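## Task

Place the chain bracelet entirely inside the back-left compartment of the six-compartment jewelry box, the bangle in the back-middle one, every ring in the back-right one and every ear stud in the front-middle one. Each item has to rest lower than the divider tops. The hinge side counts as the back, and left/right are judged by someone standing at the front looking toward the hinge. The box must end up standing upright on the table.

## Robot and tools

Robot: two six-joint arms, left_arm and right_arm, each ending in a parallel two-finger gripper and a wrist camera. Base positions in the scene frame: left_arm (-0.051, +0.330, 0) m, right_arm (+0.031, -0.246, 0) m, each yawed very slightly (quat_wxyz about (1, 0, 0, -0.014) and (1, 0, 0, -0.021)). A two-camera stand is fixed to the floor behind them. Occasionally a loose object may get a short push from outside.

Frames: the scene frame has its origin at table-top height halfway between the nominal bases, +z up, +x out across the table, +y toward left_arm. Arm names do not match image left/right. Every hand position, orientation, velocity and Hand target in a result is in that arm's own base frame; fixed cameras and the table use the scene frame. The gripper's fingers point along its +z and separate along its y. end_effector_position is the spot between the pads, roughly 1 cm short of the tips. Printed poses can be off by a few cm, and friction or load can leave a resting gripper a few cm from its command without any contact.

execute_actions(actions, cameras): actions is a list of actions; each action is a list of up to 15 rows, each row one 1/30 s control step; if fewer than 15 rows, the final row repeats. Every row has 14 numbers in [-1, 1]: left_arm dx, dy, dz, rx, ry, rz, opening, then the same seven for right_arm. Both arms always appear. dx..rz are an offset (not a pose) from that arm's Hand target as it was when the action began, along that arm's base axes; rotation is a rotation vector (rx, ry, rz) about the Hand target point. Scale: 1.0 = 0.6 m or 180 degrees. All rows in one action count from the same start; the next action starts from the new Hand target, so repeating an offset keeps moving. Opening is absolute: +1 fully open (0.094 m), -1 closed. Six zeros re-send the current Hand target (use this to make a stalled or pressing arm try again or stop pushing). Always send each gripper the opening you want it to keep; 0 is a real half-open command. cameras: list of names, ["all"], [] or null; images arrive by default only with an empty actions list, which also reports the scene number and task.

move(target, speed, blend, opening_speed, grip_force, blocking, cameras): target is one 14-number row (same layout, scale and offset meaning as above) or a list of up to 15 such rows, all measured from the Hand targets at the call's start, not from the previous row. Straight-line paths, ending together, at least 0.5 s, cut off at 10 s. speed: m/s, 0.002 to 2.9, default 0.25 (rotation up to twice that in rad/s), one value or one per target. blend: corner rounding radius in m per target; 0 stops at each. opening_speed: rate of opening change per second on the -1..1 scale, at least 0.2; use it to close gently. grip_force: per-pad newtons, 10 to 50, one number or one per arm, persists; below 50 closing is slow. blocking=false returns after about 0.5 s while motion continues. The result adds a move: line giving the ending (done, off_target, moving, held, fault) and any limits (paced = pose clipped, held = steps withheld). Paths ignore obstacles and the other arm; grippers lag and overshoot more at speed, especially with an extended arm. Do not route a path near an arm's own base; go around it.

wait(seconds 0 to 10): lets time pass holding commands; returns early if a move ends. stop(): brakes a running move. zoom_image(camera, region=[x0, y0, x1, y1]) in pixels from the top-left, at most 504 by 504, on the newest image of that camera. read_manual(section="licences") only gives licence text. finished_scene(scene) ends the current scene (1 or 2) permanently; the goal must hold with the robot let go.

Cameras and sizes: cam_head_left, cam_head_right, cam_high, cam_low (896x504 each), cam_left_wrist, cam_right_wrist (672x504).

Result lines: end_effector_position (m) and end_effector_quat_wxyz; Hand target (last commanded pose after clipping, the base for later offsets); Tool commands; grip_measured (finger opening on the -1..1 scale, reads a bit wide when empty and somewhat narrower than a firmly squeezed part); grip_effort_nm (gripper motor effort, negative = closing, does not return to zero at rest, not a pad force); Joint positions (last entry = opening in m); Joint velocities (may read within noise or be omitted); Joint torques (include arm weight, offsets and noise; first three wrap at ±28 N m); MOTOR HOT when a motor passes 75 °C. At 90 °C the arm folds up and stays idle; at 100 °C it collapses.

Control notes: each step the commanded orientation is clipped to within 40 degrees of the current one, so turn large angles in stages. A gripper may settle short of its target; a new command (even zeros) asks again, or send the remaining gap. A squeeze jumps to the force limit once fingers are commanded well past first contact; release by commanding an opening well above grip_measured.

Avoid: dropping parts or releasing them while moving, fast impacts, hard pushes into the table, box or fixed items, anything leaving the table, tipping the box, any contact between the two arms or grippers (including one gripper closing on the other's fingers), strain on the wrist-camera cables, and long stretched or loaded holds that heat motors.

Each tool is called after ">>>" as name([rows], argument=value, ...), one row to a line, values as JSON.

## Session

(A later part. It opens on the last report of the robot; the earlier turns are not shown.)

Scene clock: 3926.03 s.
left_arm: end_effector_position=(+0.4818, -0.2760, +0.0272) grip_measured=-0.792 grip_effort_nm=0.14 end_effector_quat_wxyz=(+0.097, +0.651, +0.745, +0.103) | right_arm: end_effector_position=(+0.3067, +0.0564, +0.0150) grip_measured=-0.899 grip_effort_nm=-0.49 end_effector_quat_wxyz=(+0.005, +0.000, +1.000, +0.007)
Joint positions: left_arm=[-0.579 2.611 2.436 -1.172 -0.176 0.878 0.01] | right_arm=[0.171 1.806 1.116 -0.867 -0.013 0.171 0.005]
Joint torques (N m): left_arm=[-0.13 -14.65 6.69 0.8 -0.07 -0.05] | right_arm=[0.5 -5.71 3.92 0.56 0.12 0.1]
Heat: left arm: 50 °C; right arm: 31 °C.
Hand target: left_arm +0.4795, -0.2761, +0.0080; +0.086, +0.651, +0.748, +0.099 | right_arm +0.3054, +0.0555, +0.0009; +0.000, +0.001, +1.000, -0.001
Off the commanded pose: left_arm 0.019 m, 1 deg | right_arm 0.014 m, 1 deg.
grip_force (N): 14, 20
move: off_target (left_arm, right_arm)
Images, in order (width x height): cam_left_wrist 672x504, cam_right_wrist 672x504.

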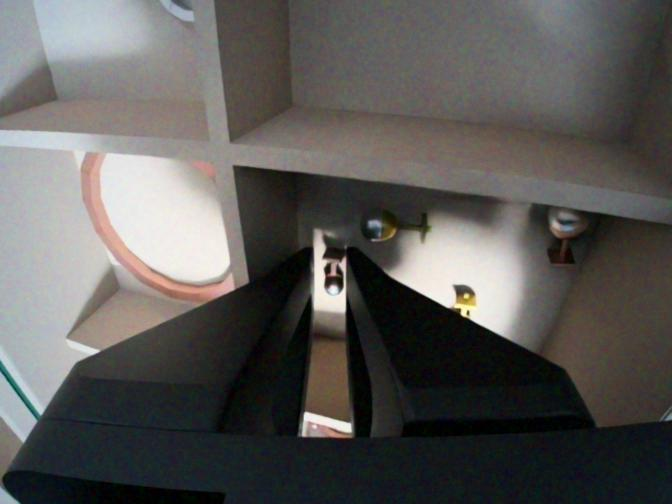

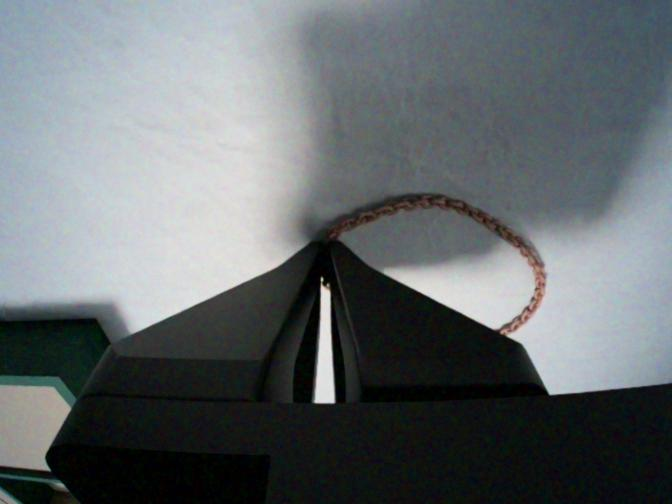

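>>> move(target=[-0.012, 0, 0.075, 0, 0, 0, -0.79, 0, 0, 0.05, 0, 0, 0, -1.0], speed=0.06, cameras=["cam_left_wrist", "cam_right_wrist"])

Scene clock: 3933.90 s.
left_arm: end_effector_position=(+0.4738, -0.2722, +0.0527) grip_measured=-0.792 grip_effort_nm=0.14 end_effector_quat_wxyz=(+0.086, +0.651, +0.747, +0.101) | right_arm: end_effector_position=(+0.2961, +0.0537, +0.0181) grip_measured=-0.900 grip_effort_nm=-0.49 end_effector_quat_wxyz=(-0.018, +0.000, +1.000, +0.001)
Joint positions: left_arm=[-0.581 2.611 2.543 -1.302 -0.176 0.871 0.01] | right_arm=[0.171 1.806 1.129 -0.929 -0.008 0.171 0.005]
Joint torques (N m): left_arm=[-0.7 -15.58 11.06 0.38 -0.11 -0.05] | right_arm=[0.51 -9.95 8.96 -0.09 0.07 0.09]
Heat: left arm: 50 °C; right arm: 31 °C.
Hand target: left_arm +0.4723, -0.2761, +0.0529; +0.085, +0.651, +0.748, +0.099 | right_arm +0.3054, +0.0554, +0.0309; +0.000, +0.001, +1.000, -0.001
Off the commanded pose: left_arm 0.004 m, 0 deg | right_arm 0.016 m, 2 deg.
grip_force (N): 14, 20
move: off_target (right_arm)
Images, in order (width x height): cam_left_wrist 672x504, cam_right_wrist 672x504.

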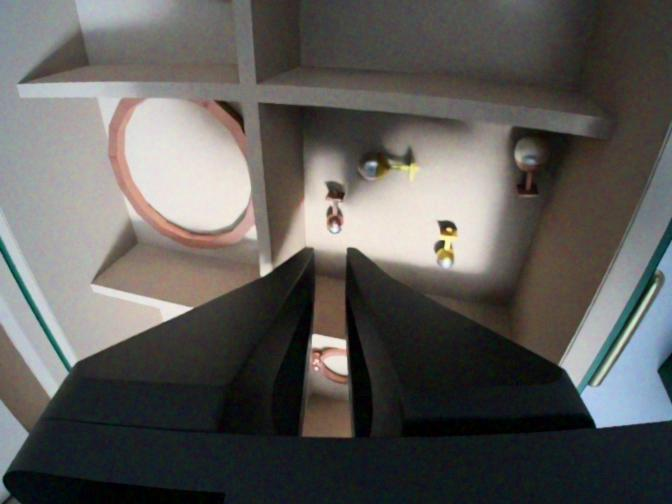

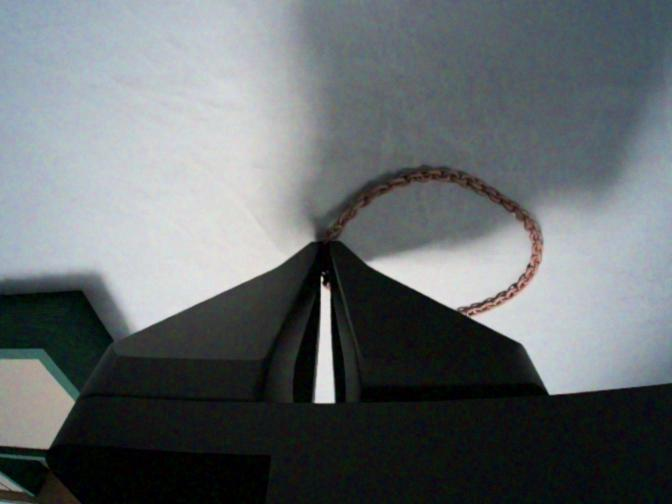

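>>> move([
  [-0.0538, 0.0435, 0.2118, 0, 0, 0, -0.79, 0, 0, 0.15, 0, 0, 0, -1.0],
  [-0.2538, 0.6602, 0.3118, -0.0685, 0.0597, 0.4538, -0.79, 0, 0, 0.2833, 0, 0, 0, -1.0],
], speed=0.2, blend=[0.04, 0], cameras=["cam_right_wrist", "cam_high", "cam_low"])

Scene clock: 3956.47 s.
left_arm: end_effector_position=(+0.3256, +0.1247, +0.2322) grip_measured=-0.792 grip_effort_nm=0.14 end_effector_quat_wxyz=(+0.082, +0.004, +0.996, +0.040) | right_arm: end_effector_position=(+0.3052, +0.0552, +0.1808) grip_measured=-0.900 grip_effort_nm=-0.49 end_effector_quat_wxyz=(+0.000, +0.000, +1.000, +0.004)
Joint positions: left_arm=[0.354 1.771 1.945 -1.563 -0.017 0.363 0.01] | right_arm=[0.171 1.736 1.704 -1.539 -0.007 0.171 0.005]
Joint torques (N m): left_arm=[0.06 -12.34 7.25 0.42 0.14 -0.05] | right_arm=[0.46 -11.47 9.59 -0.01 0.07 0.09]
Heat: left arm: 51 °C; right arm: 32 °C.
Hand target: left_arm +0.3199, +0.1200, +0.2400; -0.001, -0.001, +1.000, +0.000 | right_arm +0.3054, +0.0554, +0.2009; +0.000, +0.001, +1.000, -0.001
Off the commanded pose: left_arm 0.011 m, 10 deg | right_arm 0.020 m, 1 deg.
joint sent to its limit (left arm) — joint 4 (wrist pitch), lower limit. The joint targets are off in orientation, not in position.
joint sent to its limit (right arm) — joint 4 (wrist pitch), lower limit. The joint targets are off in orientation, not in position.
grip_force (N): 14, 20
move: off_target (left_arm, right_arm)
Images, in order (width x height): cam_high 896x504, cam_low 896x504, cam_right_wrist 672x504.

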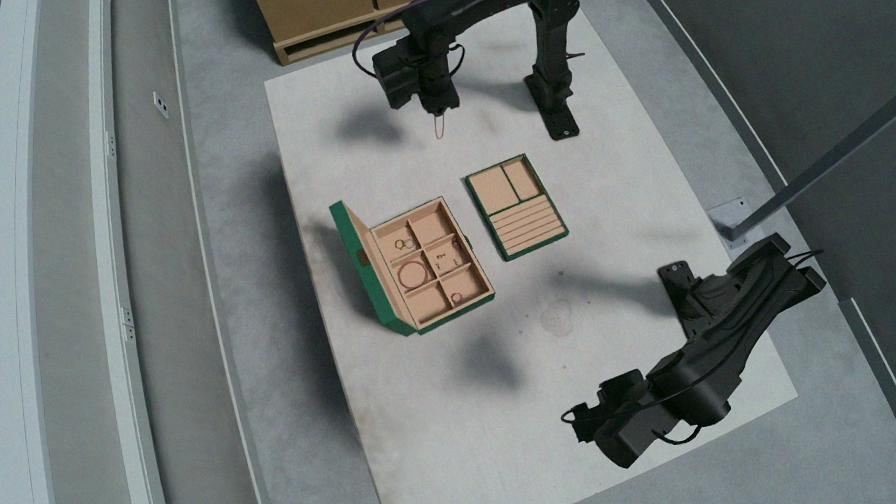

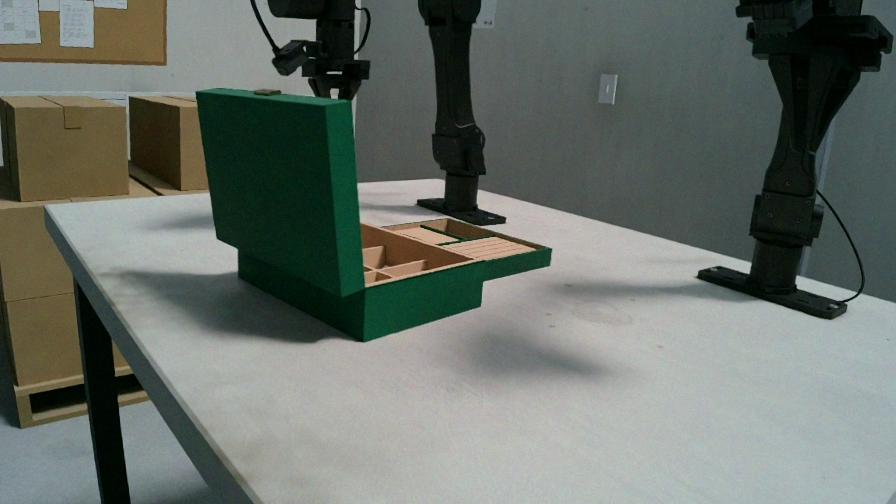

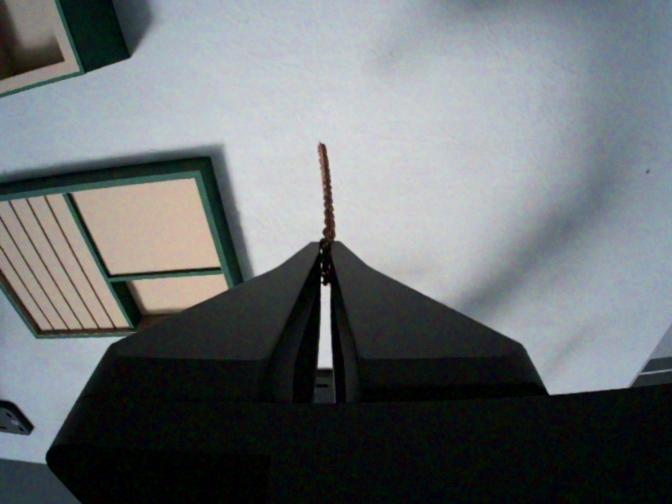

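>>> move(target=[0, 0, 0, 0, 0, 0, -0.79, 0.0577, 0.3243, 0.0402, -0.031, -0.1863, 0.5355, -1.0], speed=0.18, cameras=["cam_right_wrist", "cam_high"])

Scene clock: 3999.00 s.
left_arm: end_effector_position=(+0.3256, +0.1245, +0.2322) grip_measured=-0.792 grip_effort_nm=0.14 end_effector_quat_wxyz=(+0.082, +0.004, +0.996, +0.039) | right_arm: end_effector_position=(+0.3365, +0.2405, +0.2224) grip_measured=-0.900 grip_effort_nm=-0.49 end_effector_quat_wxyz=(-0.245, +0.730, -0.637, +0.047)
Joint positions: left_arm=[0.354 1.771 1.945 -1.563 -0.016 0.363 0.01] | right_arm=[0.606 1.677 1.679 -1.07 -0.029 -1.094 0.005]
Joint torques (N m): left_arm=[0.08 -12.26 7.13 0.42 0.16 -0.04] | right_arm=[0.68 -6.86 8.99 1.18 -0.21 -0.04]
Heat: left arm: 49 °C; right arm: 35 °C.
Hand target: left_arm +0.3199, +0.1199, +0.2400; -0.001, -0.001, +1.000, +0.000 | right_arm +0.3400, +0.2500, +0.2250; -0.256, +0.733, -0.628, +0.043
Off the commanded pose: left_arm 0.011 m, 11 deg | right_arm 0.010 m, 2 deg.
joint sent to its limit (left arm) — joint 4 (wrist pitch), lower limit. The joint targets are off in orientation, not in position.
grip_force (N): 14, 20
move: off_target (left_arm)
Images, in order (width x height): cam_high 896x504, cam_right_wrist 672x504.

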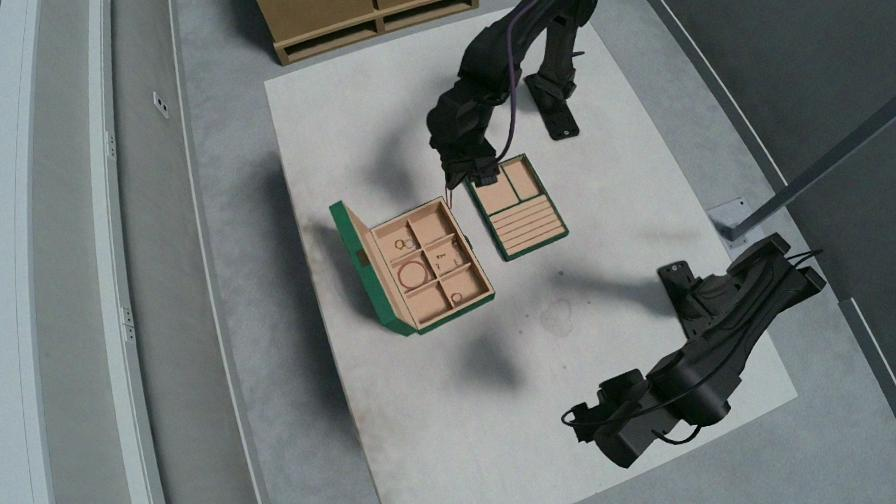

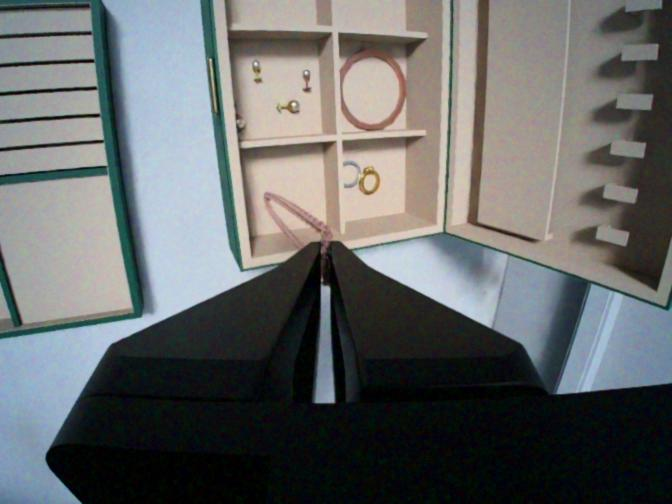

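>>> move(target=[0, 0, 0, 0, 0, 0, -0.79, 0.154, 0.2575, -0.0167, 0.0442, -0.0349, 0.003, -1.0], speed=0.15, cameras=["cam_right_wrist", "cam_high", "cam_low"])

Scene clock: 4012.10 s.
left_arm: end_effector_position=(+0.3256, +0.1245, +0.2322) grip_measured=-0.792 grip_effort_nm=0.14 end_effector_quat_wxyz=(+0.082, +0.004, +0.996, +0.039) | right_arm: end_effector_position=(+0.4315, +0.3996, +0.2199) grip_measured=-0.900 grip_effort_nm=-0.49 end_effector_quat_wxyz=(-0.345, +0.714, -0.608, +0.040)
Joint positions: left_arm=[0.354 1.771 1.945 -1.563 -0.016 0.363 0.01] | right_arm=[0.744 2.263 2.38 -0.977 -0.003 -0.985 0.005]
Joint torques (N m): left_arm=[0.14 -12.25 7.17 0.42 0.15 -0.06] | right_arm=[0.47 -10.92 10.95 1.14 -0.01 0.12]
Heat: left arm: 49 °C; right arm: 34 °C.
Hand target: left_arm +0.3199, +0.1199, +0.2400; -0.001, -0.001, +1.000, +0.000 | right_arm +0.4325, +0.4045, +0.2150; -0.341, +0.713, -0.611, +0.038
Off the commanded pose: left_arm 0.011 m, 11 deg | right_arm 0.007 m, 1 deg.
joint sent to its limit (left arm) — joint 4 (wrist pitch), lower limit. The joint targets are off in orientation, not in position.
grip_force (N): 14, 20
move: off_target (left_arm)
Images, in order (width x height): cam_high 896x504, cam_low 896x504, cam_right_wrist 672x504.

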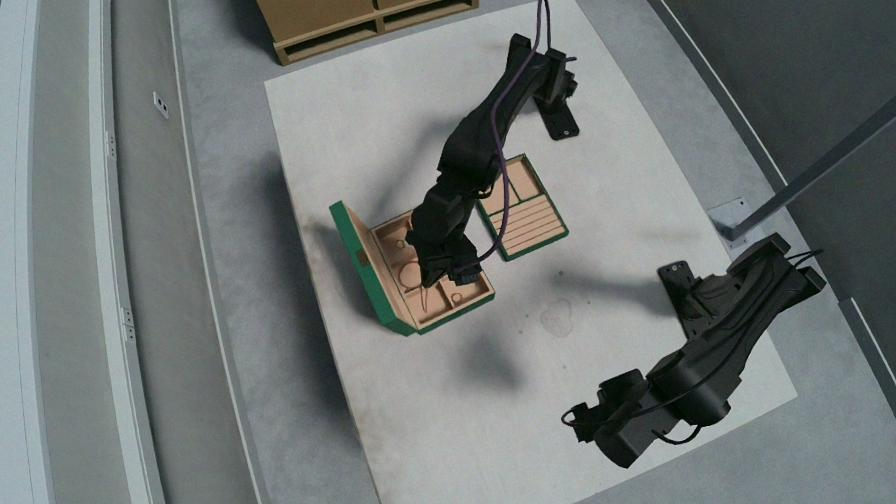

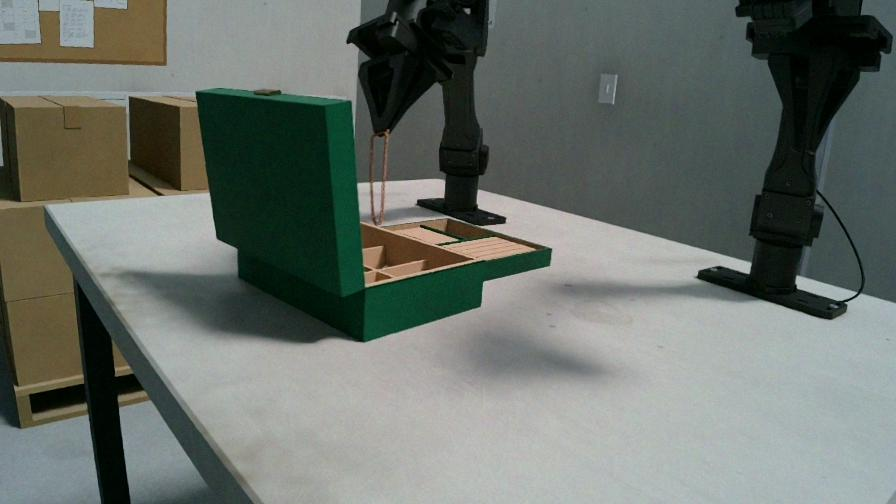

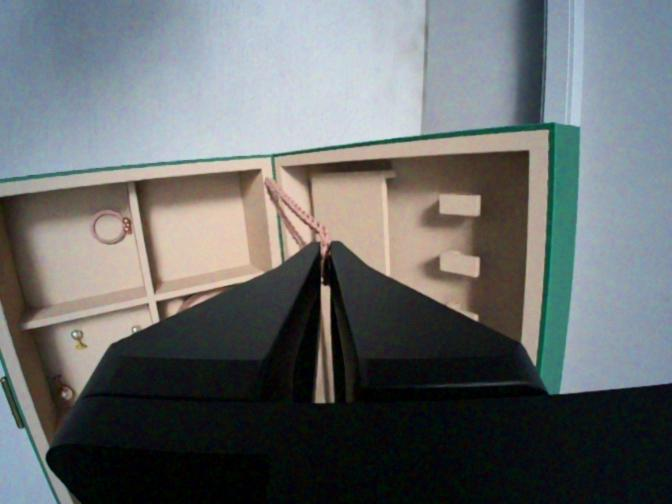

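>>> wait(seconds=0.2, cameras=["cam_right_wrist", "cam_high", "cam_low"])

Scene clock: 4041.43 s.
left_arm: end_effector_position=(+0.3256, +0.1245, +0.2322) grip_measured=-0.792 grip_effort_nm=0.14 end_effector_quat_wxyz=(+0.082, +0.004, +0.996, +0.039) | right_arm: end_effector_position=(+0.4315, +0.3995, +0.2198) grip_measured=-0.900 grip_effort_nm=-0.49 end_effector_quat_wxyz=(-0.345, +0.714, -0.608, +0.040)
Joint positions: left_arm=[0.354 1.771 1.945 -1.563 -0.016 0.363 0.01] | right_arm=[0.744 2.263 2.38 -0.978 -0.003 -0.985 0.005]
Joint torques (N m): left_arm=[0.08 -12.23 7.19 0.45 0.14 -0.06] | right_arm=[0.44 -10.93 10.93 1.13 -0.02 0.12]
Heat: left arm: 48 °C; right arm: 35 °C.
Hand target: left_arm +0.3199, +0.1199, +0.2400; -0.001, -0.001, +1.000, +0.000 | right_arm +0.4325, +0.4045, +0.2150; -0.341, +0.713, -0.611, +0.038
Tool commands: left_gripper/opening=-0.79 right_gripper/opening=-1.0
Off the commanded pose: left_arm 0.011 m, 11 deg | right_arm 0.007 m, 1 deg.
grip_force (N): 14, 20
wait: 0.20 s; at rest from the start
Images, in order (width x height): cam_high 896x504, cam_low 896x504, cam_right_wrist 672x504.

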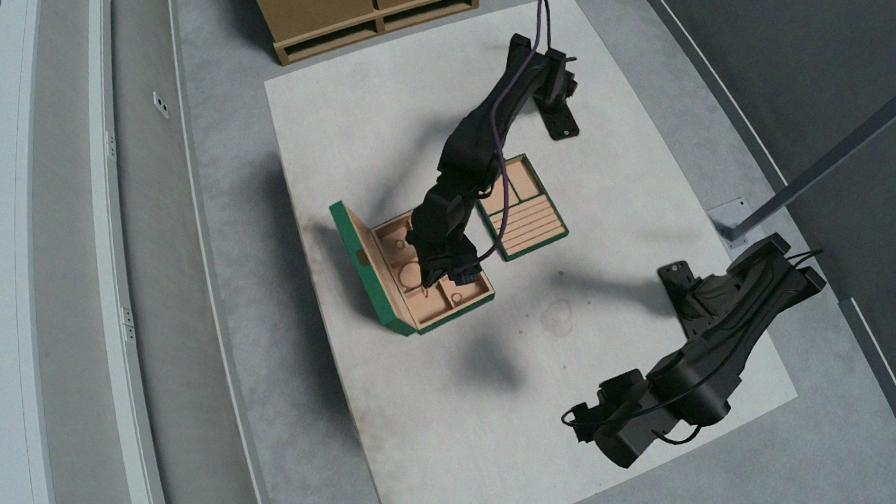

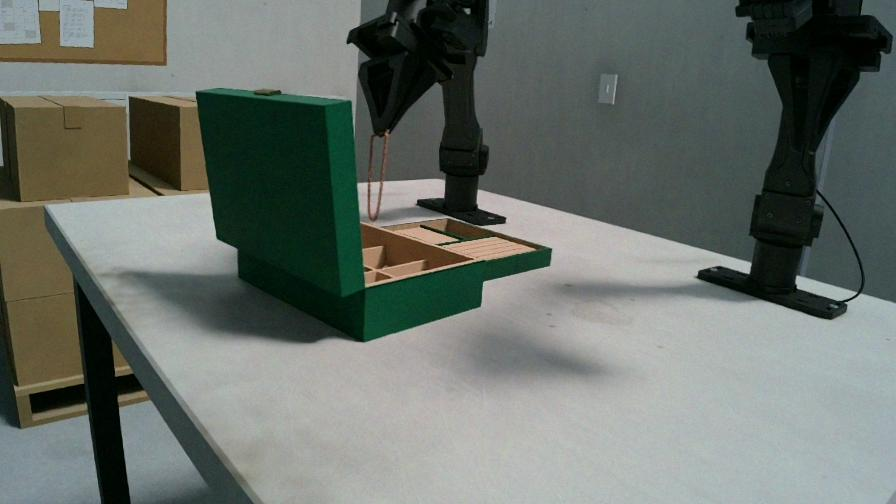

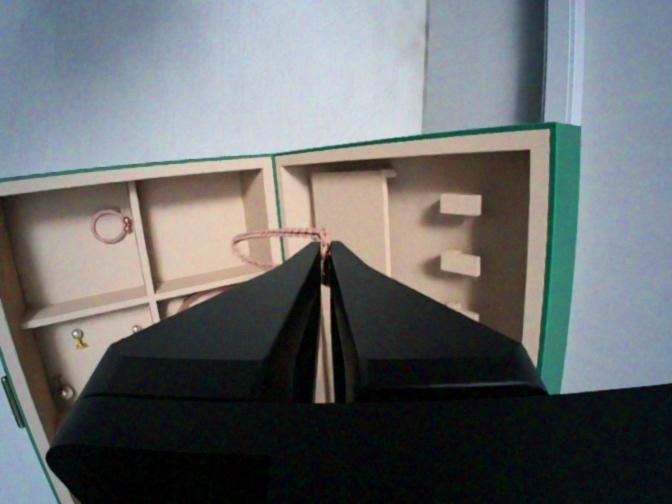

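>>> move(target=[0, 0, 0, 0, 0, 0, -0.79, 0.0017, 0.0017, -0.1417, -0.0607, 0.01, -0.0136, -1.0], speed=0.08, cameras=["cam_right_wrist", "cam_low"])

Scene clock: 4067.20 s.
left_arm: end_effector_position=(+0.3256, +0.1245, +0.2322) grip_measured=-0.792 grip_effort_nm=0.14 end_effector_quat_wxyz=(+0.082, +0.004, +0.996, +0.039) | right_arm: end_effector_position=(+0.4361, +0.4024, +0.1485) grip_measured=-0.900 grip_effort_nm=-0.49 end_effector_quat_wxyz=(-0.276, +0.727, -0.622, +0.093)
Joint positions: left_arm=[0.354 1.771 1.945 -1.563 -0.016 0.363 0.01] | right_arm=[0.785 2.381 2.366 -0.978 0.137 -0.982 0.005]
Joint torques (N m): left_arm=[0.12 -12.33 7.21 0.41 0.12 -0.04] | right_arm=[0.66 -11.89 7.06 1.09 0.11 0.11]
Heat: left arm: 47 °C; right arm: 36 °C.
Hand target: left_arm +0.3199, +0.1199, +0.2400; -0.001, -0.001, +1.000, +0.000 | right_arm +0.4335, +0.4055, +0.1301; -0.261, +0.730, -0.625, +0.092
Off the commanded pose: left_arm 0.011 m, 11 deg | right_arm 0.019 m, 2 deg.
joint sent to its limit (left arm) — joint 4 (wrist pitch), lower limit. The joint targets are off in orientation, not in position.
grip_force (N): 14, 20
move: off_target (left_arm, right_arm)
Images, in order (width x height): cam_low 896x504, cam_right_wrist 672x504.

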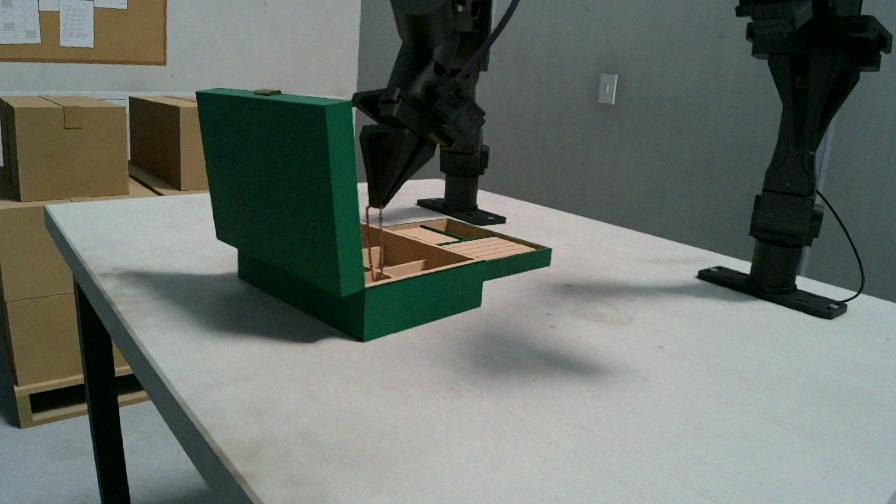

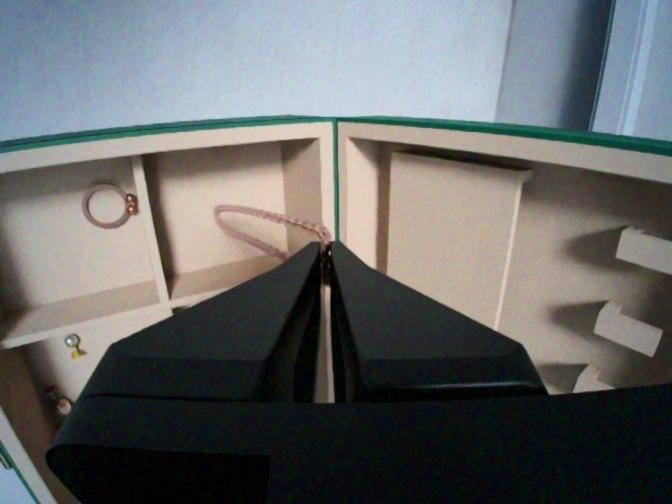

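>>> move(target=[0, 0, 0, 0, 0, 0, -0.79, -0.0033, 0.002, -0.0752, -0.0422, -0.0115, -0.0121, -1.0], speed=0.06, cameras=["cam_right_wrist", "cam_low"])

Scene clock: 4082.97 s.
left_arm: end_effector_position=(+0.3256, +0.1245, +0.2322) grip_measured=-0.792 grip_effort_nm=0.14 end_effector_quat_wxyz=(+0.082, +0.004, +0.996, +0.039) | right_arm: end_effector_position=(+0.4326, +0.4030, +0.1041) grip_measured=-0.900 grip_effort_nm=-0.49 end_effector_quat_wxyz=(-0.232, +0.730, -0.625, +0.150)
Joint positions: left_arm=[0.354 1.771 1.945 -1.563 -0.016 0.363 0.01] | right_arm=[0.832 2.456 2.348 -0.971 0.278 -0.964 0.005]
Joint torques (N m): left_arm=[0.1 -12.25 7.08 0.47 0.13 -0.05] | right_arm=[0.66 -12.12 6.58 1.13 0.22 0.12]
Heat: left arm: 47 °C; right arm: 37 °C.
Hand target: left_arm +0.3199, +0.1199, +0.2400; -0.001, -0.001, +1.000, +0.000 | right_arm +0.4315, +0.4068, +0.0849; -0.221, +0.732, -0.627, +0.151
Off the commanded pose: left_arm 0.011 m, 11 deg | right_arm 0.020 m, 1 deg.
joint sent to its limit (left arm) — joint 4 (wrist pitch), lower limit. The joint targets are off in orientation, not in position.
grip_force (N): 14, 20
move: off_target (left_arm, right_arm)
Images, in order (width x height): cam_low 896x504, cam_right_wrist 672x504.

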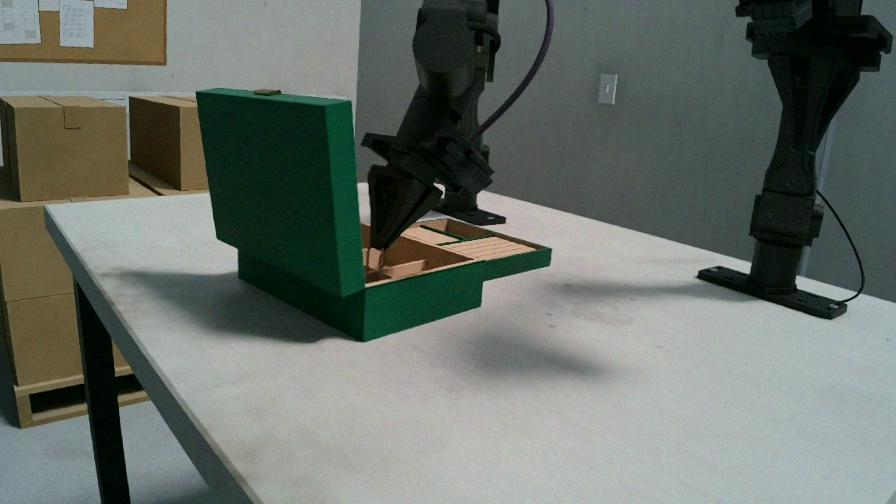

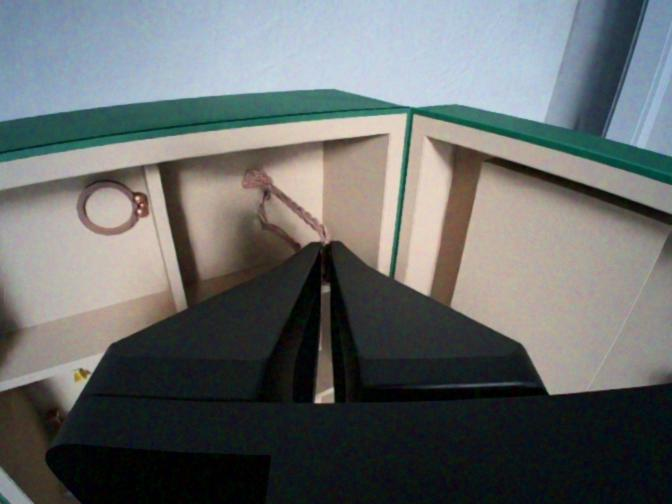

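>>> move(target=[0, 0, 0, 0, 0, 0, -0.79, 0, 0, -0.0715, -0.0202, 0.0184, -0.0041, -1.0], speed=0.06, cameras=["cam_right_wrist", "cam_low"])

Scene clock: 4095.27 s.
left_arm: end_effector_position=(+0.3256, +0.1245, +0.2322) grip_measured=-0.792 grip_effort_nm=0.14 end_effector_quat_wxyz=(+0.082, +0.004, +0.996, +0.039) | right_arm: end_effector_position=(+0.4333, +0.4023, +0.0502) grip_measured=-0.900 grip_effort_nm=-0.49 end_effector_quat_wxyz=(-0.186, +0.738, -0.632, +0.150)
Joint positions: left_arm=[0.354 1.771 1.945 -1.563 -0.016 0.363 0.01] | right_arm=[0.832 2.584 2.411 -1.002 0.284 -0.951 0.005]
Joint torques (N m): left_arm=[0.08 -12.19 7.15 0.43 0.13 -0.07] | right_arm=[0.77 -12.44 10.82 0.65 0.22 0.11]
Heat: left arm: 47 °C; right arm: 38 °C.
Hand target: left_arm +0.3199, +0.1199, +0.2400; -0.001, -0.001, +1.000, +0.000 | right_arm +0.4315, +0.4068, +0.0419; -0.179, +0.738, -0.632, +0.151
Off the commanded pose: left_arm 0.011 m, 11 deg | right_arm 0.010 m, 1 deg.
joint sent to its limit (left arm) — joint 4 (wrist pitch), lower limit. The joint targets are off in orientation, not in position.
grip_force (N): 14, 20
move: off_target (left_arm)
Images, in order (width x height): cam_low 896x504, cam_right_wrist 672x504.

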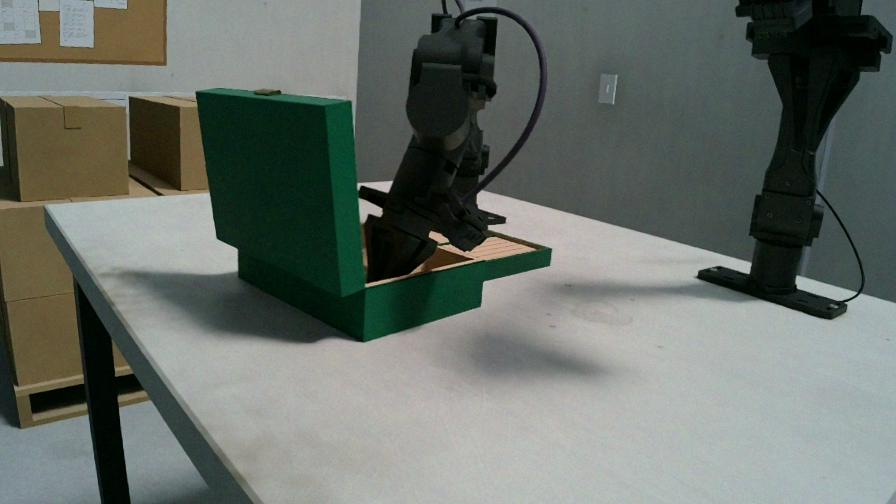

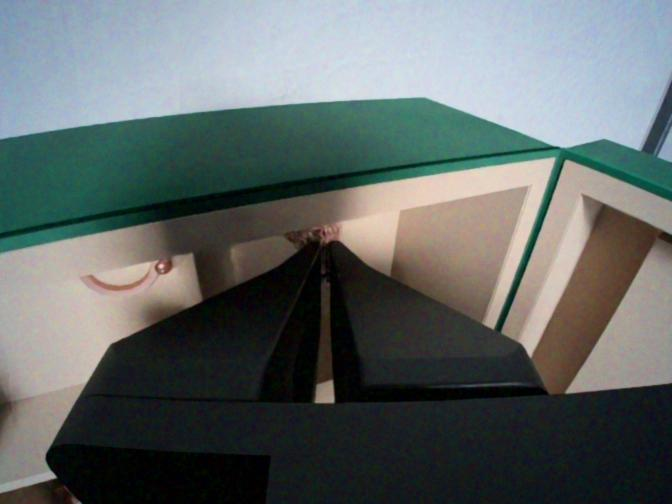

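>>> move(target=[0, 0, 0, 0, 0, 0, -0.79, 0, 0, -0.0233, 0, 0, 0, -1.0], speed=0.05, cameras=["cam_right_wrist"])

Scene clock: 4111.30 s.
left_arm: end_effector_position=(+0.3256, +0.1245, +0.2322) grip_measured=-0.792 grip_effort_nm=0.14 end_effector_quat_wxyz=(+0.082, +0.004, +0.996, +0.039) | right_arm: end_effector_position=(+0.4352, +0.4043, +0.0495) grip_measured=-0.900 grip_effort_nm=-0.49 end_effector_quat_wxyz=(-0.191, +0.736, -0.632, +0.150)
Joint positions: left_arm=[0.354 1.771 1.945 -1.563 -0.016 0.363 0.01] | right_arm=[0.832 2.584 2.403 -0.984 0.284 -0.95 0.005]
Joint torques (N m): left_arm=[0.06 -12.27 7.17 0.45 0.14 -0.07] | right_arm=[0.79 -12.74 5.98 0.99 0.22 0.11]
Heat: left arm: 46 °C; right arm: 39 °C.
Hand target: left_arm +0.3199, +0.1199, +0.2400; -0.001, -0.001, +1.000, +0.000 | right_arm +0.4315, +0.4067, +0.0279; -0.179, +0.738, -0.632, +0.151
Off the commanded pose: left_arm 0.011 m, 11 deg | right_arm 0.022 m, 1 deg.
joint sent to its limit (left arm) — joint 4 (wrist pitch), lower limit. The joint targets are off in orientation, not in position.
grip_force (N): 14, 20
move: off_target (left_arm, right_arm)
Images, in order (width x height): cam_right_wrist 672x504.

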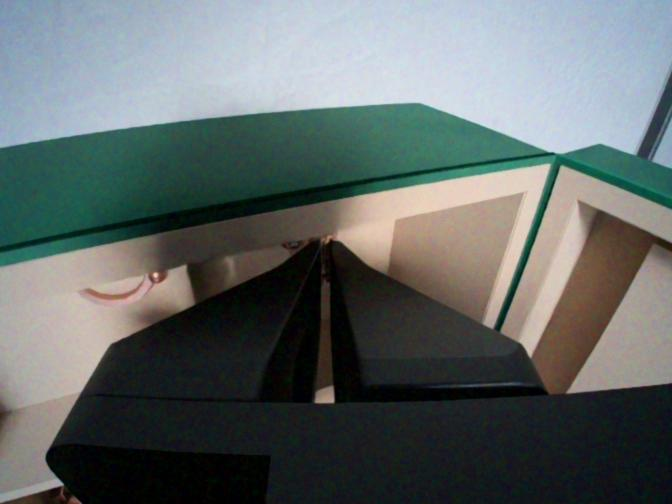

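>>> move(target=[0, 0, 0, 0, 0, 0, -0.79, 0, 0, 0, 0, 0, 0, -0.7], speed=0.05, opening_speed=0.4, cameras=["cam_right_wrist"])

Scene clock: 4119.80 s.
left_arm: end_effector_position=(+0.3256, +0.1245, +0.2322) grip_measured=-0.792 grip_effort_nm=0.14 end_effector_quat_wxyz=(+0.082, +0.004, +0.996, +0.039) | right_arm: end_effector_position=(+0.4353, +0.4044, +0.0496) grip_measured=-0.702 grip_effort_nm=0.08 end_effector_quat_wxyz=(-0.192, +0.736, -0.632, +0.150)
Joint positions: left_arm=[0.354 1.771 1.945 -1.563 -0.016 0.363 0.01] | right_arm=[0.832 2.584 2.403 -0.983 0.284 -0.949 0.014]
Joint torques (N m): left_arm=[0.09 -12.27 7.15 0.43 0.14 -0.04] | right_arm=[0.79 -12.72 5.98 1 0.22 0.11]
Heat: left arm: 46 °C; right arm: 40 °C.
Hand target: left_arm +0.3199, +0.1199, +0.2400; -0.001, -0.001, +1.000, +0.000 | right_arm +0.4314, +0.4067, +0.0279; -0.179, +0.738, -0.632, +0.151
Off the commanded pose: left_arm 0.011 m, 11 deg | right_arm 0.022 m, 2 deg.
joint sent to its limit (left arm) — joint 4 (wrist pitch), lower limit. The joint targets are off in orientation, not in position.
grip_force (N): 14, 20
move: off_target (left_arm, right_arm)
Images, in order (width x height): cam_right_wrist 672x504.

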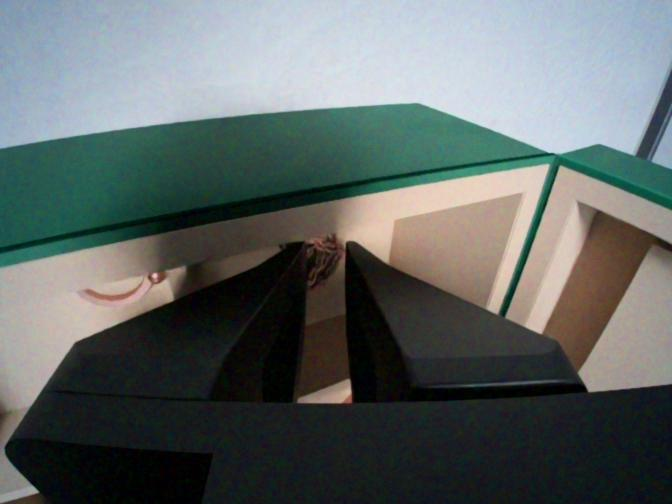

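>>> move([
  [0, 0, 0, 0, 0, 0, -0.79, -0.0268, -0.0105, 0.1195, 0, 0, 0, -0.7],
  [0, 0, 0, 0, 0, 0, -0.79, -0.0523, -0.0778, 0.2202, 0, 0, 0, -0.7],
], speed=0.1, blend=[0.02, 0], cameras=["cam_right_wrist", "cam_high", "cam_low"])

Scene clock: 4129.00 s.
left_arm: end_effector_position=(+0.3256, +0.1245, +0.2322) grip_measured=-0.792 grip_effort_nm=0.14 end_effector_quat_wxyz=(+0.082, +0.004, +0.996, +0.039) | right_arm: end_effector_position=(+0.4034, +0.3682, +0.1379) grip_measured=-0.702 grip_effort_nm=0.08 end_effector_quat_wxyz=(-0.168, +0.741, -0.632, +0.151)
Joint positions: left_arm=[0.354 1.771 1.945 -1.563 -0.016 0.363 0.01] | right_arm=[0.832 2.41 2.453 -1.256 0.288 -0.95 0.014]
Joint torques (N m): left_arm=[0.1 -12.21 7.19 0.44 0.15 -0.06] | right_arm=[-0.55 -19.18 5.61 0.58 0.12 -0.02]
Heat: left arm: 46 °C; right arm: 41 °C.
Hand target: left_arm +0.3199, +0.1199, +0.2400; -0.001, -0.001, +1.000, +0.000 | right_arm +0.4001, +0.3601, +0.1600; -0.179, +0.738, -0.632, +0.151
Off the commanded pose: left_arm 0.011 m, 11 deg | right_arm 0.024 m, 1 deg.
joint sent to its limit (left arm) — joint 4 (wrist pitch), lower limit. The joint targets are off in orientation, not in position.
grip_force (N): 14, 20
move: off_target (left_arm, right_arm)
Images, in order (width x height): cam_high 896x504, cam_low 896x504, cam_right_wrist 672x504.

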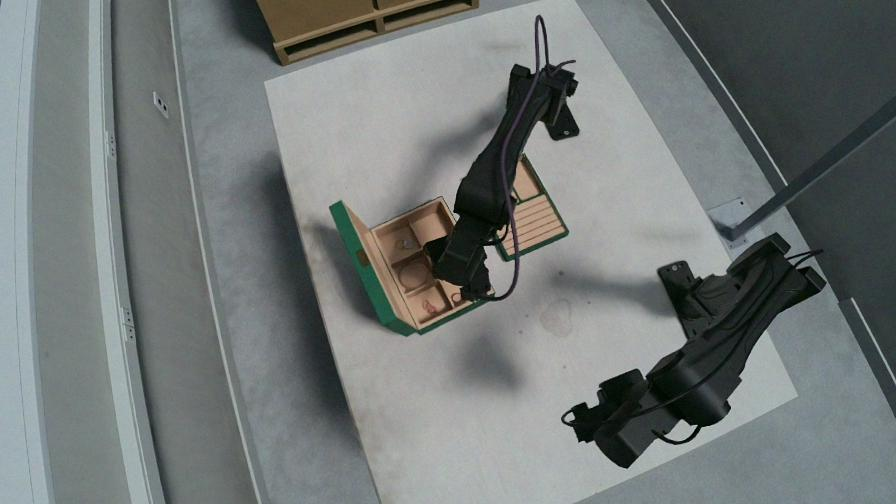

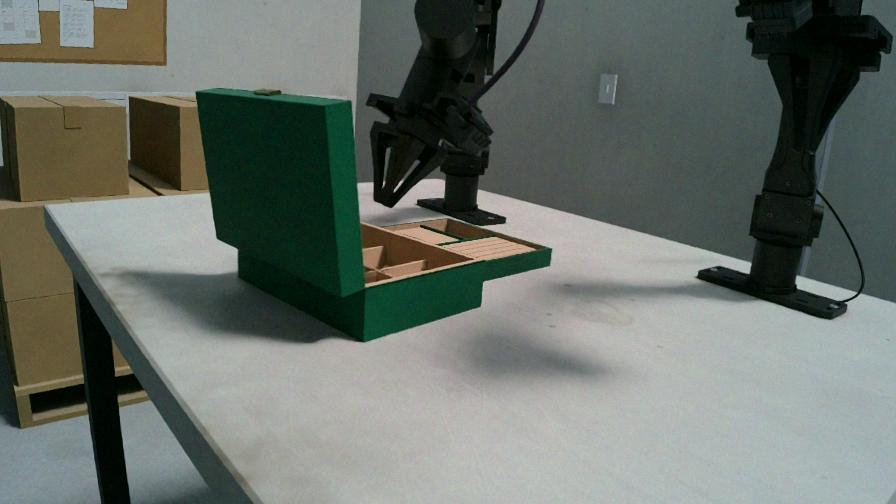

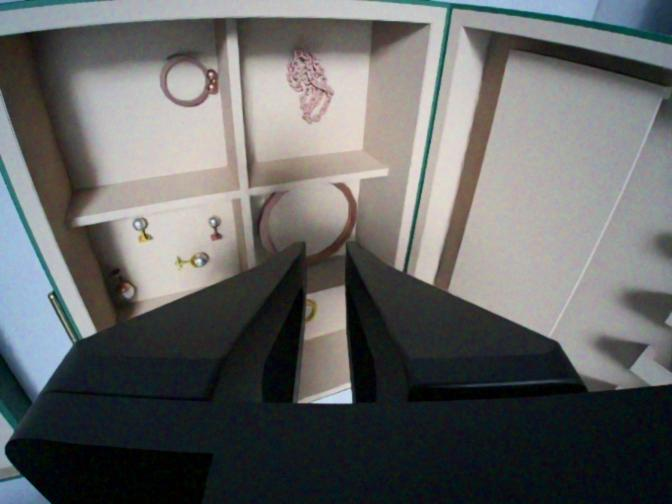

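>>> zoom_image(camera="cam_right_wrist", region=[30, 20, 260, 230])

>>> zoom_image(camera="cam_right_wrist", region=[220, 10, 400, 180])

Scaled by 2.191 from the camera's 672x504 image, which has a finer 960x720 frame.

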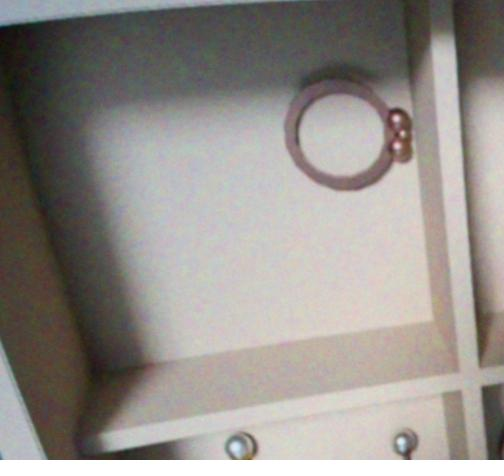

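Scaled by 2.800 from the camera's 672x504 image, which has a finer 960x720 frame.

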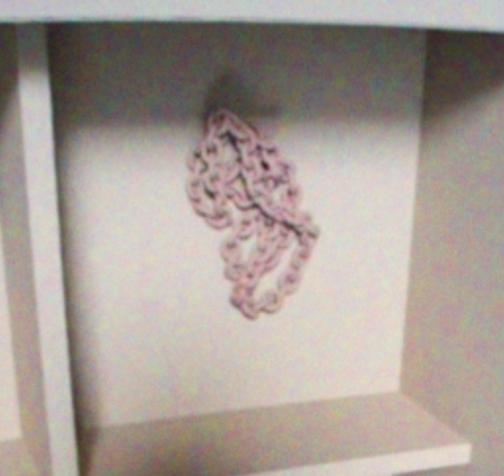

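>>> move([
  [0, 0, 0, 0, 0, 0, -0.79, -0.0668, 0, -0.0167, 0.1914, 0.0624, -0.4572, -0.37],
  [0, 0, 0, 0, 0, 0, -0.79, -0.0363, 0.062, -0.0917, 0.1914, 0.0624, -0.4572, -0.37],
], speed=0.22, blend=[0.02, 0], cameras=["cam_right_wrist", "cam_high"])

Scene clock: 4183.33 s.
left_arm: end_effector_position=(+0.3256, +0.1245, +0.2322) grip_measured=-0.792 grip_effort_nm=0.14 end_effector_quat_wxyz=(+0.082, +0.004, +0.996, +0.039) | right_arm: end_effector_position=(+0.3782, +0.3956, +0.1132) grip_measured=-0.372 grip_effort_nm=0.08 end_effector_quat_wxyz=(+0.177, -0.081, +0.981, +0.022)
Joint positions: left_arm=[0.354 1.771 1.945 -1.563 -0.016 0.363 0.01] | right_arm=[0.878 2.543 2.634 -1.376 0.221 0.682 0.03]
Joint torques (N m): left_arm=[0.05 -12.25 7.23 0.43 0.13 -0.05] | right_arm=[0.35 -11.79 10 0.45 0.19 0.11]
Heat: left arm: 45 °C; right arm: 54 °C.
Hand target: left_arm +0.3199, +0.1199, +0.2400; -0.001, -0.001, +1.000, +0.000 | right_arm +0.3782, +0.3972, +0.1051; +0.173, -0.079, +0.982, +0.014
Off the commanded pose: left_arm 0.011 m, 11 deg | right_arm 0.008 m, 1 deg.
joint sent to its limit (left arm) — joint 4 (wrist pitch), lower limit. The joint targets are off in orientation, not in position.
grip_force (N): 14, 20
move: off_target (left_arm)
Images, in order (width x height): cam_high 896x504, cam_right_wrist 672x504.

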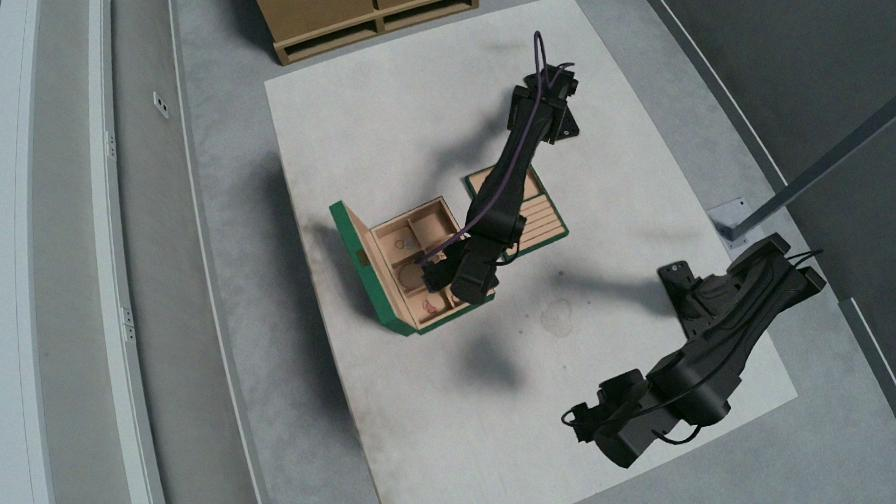

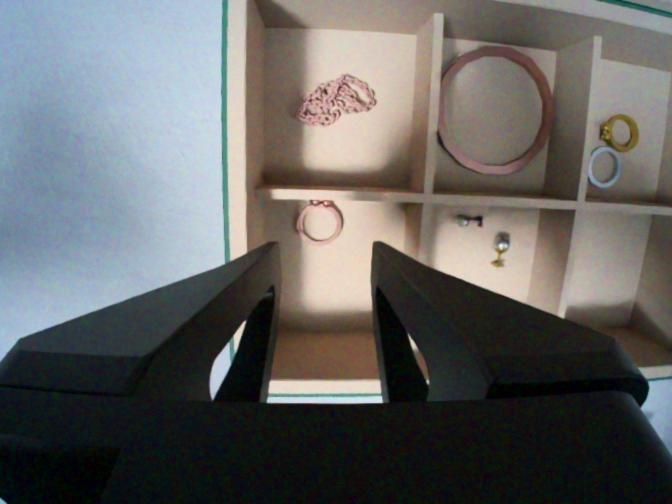

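>>> move(target=[0, 0, 0, 0, 0, 0, -0.79, -0.0055, 0.0075, -0.085, 0, 0, 0, -0.41], speed=0.08, cameras=["cam_right_wrist"])

Scene clock: 4205.33 s.
left_arm: end_effector_position=(+0.3256, +0.1245, +0.2322) grip_measured=-0.792 grip_effort_nm=0.14 end_effector_quat_wxyz=(+0.082, +0.004, +0.996, +0.039) | right_arm: end_effector_position=(+0.3761, +0.3960, +0.0386) grip_measured=-0.408 grip_effort_nm=-0.11 end_effector_quat_wxyz=(+0.156, -0.080, +0.984, +0.002)
Joint positions: left_arm=[0.354 1.771 1.945 -1.563 -0.016 0.363 0.01] | right_arm=[0.882 2.543 2.347 -1.151 0.221 0.694 0.028]
Joint torques (N m): left_arm=[0.1 -12.37 7.12 0.45 0.13 -0.03] | right_arm=[0.91 -18.25 5.61 0.71 0.22 0.11]
Heat: left arm: 45 °C; right arm: 45 °C.
Hand target: left_arm +0.3199, +0.1199, +0.2400; -0.001, -0.001, +1.000, +0.000 | right_arm +0.3750, +0.4017, +0.0541; +0.173, -0.079, +0.982, +0.014
Off the commanded pose: left_arm 0.011 m, 11 deg | right_arm 0.017 m, 2 deg.
joint sent to its limit (left arm) — joint 4 (wrist pitch), lower limit. The joint targets are off in orientation, not in position.
grip_force (N): 14, 20
move: off_target (left_arm, right_arm)
Images, in order (width x height): cam_right_wrist 672x504.

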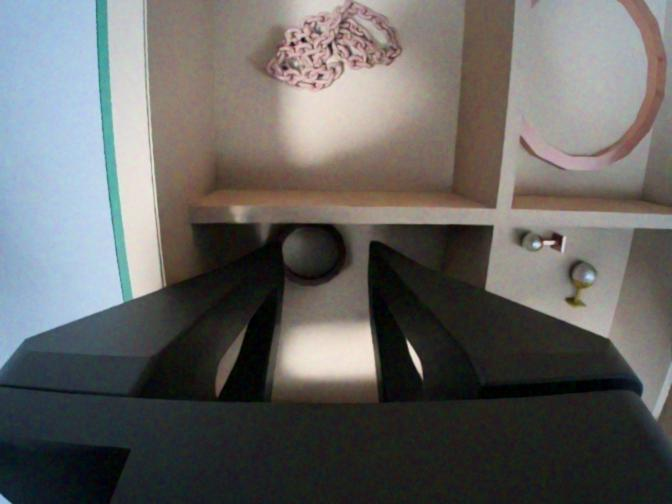

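>>> execute_actions(actions=[], cameras=["cam_right_wrist"])

Scene clock: 4234.93 s.
left_arm: end_effector_position=(+0.3256, +0.1245, +0.2322) grip_measured=-0.792 grip_effort_nm=0.14 end_effector_quat_wxyz=(+0.082, +0.004, +0.996, +0.039) | right_arm: end_effector_position=(+0.3761, +0.3960, +0.0386) grip_measured=-0.408 grip_effort_nm=-0.11 end_effector_quat_wxyz=(+0.156, -0.080, +0.984, +0.002)
Joint positions: left_arm=[0.354 1.771 1.945 -1.563 -0.016 0.363 0.01] | right_arm=[0.882 2.543 2.347 -1.15 0.221 0.694 0.028]
Joint velocities: within noise
Joint torques (N m): left_arm=[0.05 -12.3 7.19 0.41 0.12 -0.06] | right_arm=[0.9 -18.25 5.61 0.7 0.21 0.1]
Heat: left arm: 45 °C; right arm: 47 °C.
Hand target: left_arm +0.3199, +0.1199, +0.2400; -0.001, -0.001, +1.000, +0.000 | right_arm +0.3750, +0.4017, +0.0541; +0.173, -0.079, +0.982, +0.014
Tool commands: left_gripper/opening=-0.79 right_gripper/opening=-0.41
Off the commanded pose: left_arm 0.011 m, 11 deg | right_arm 0.017 m, 2 deg.
grip_force (N): 14, 20
Images, in order (width x height): cam_right_wrist 672x504.

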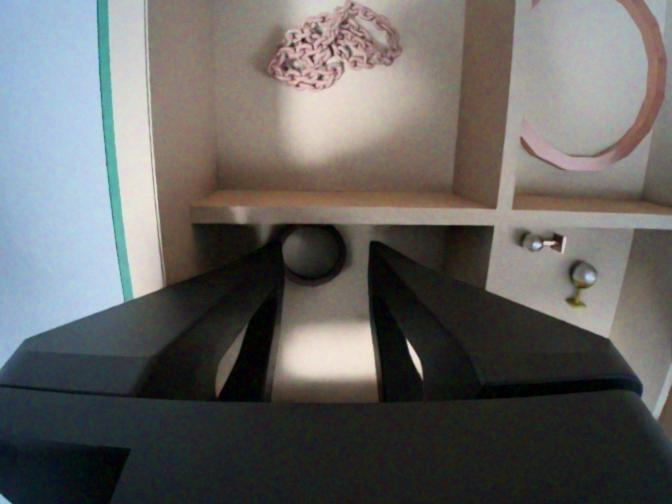

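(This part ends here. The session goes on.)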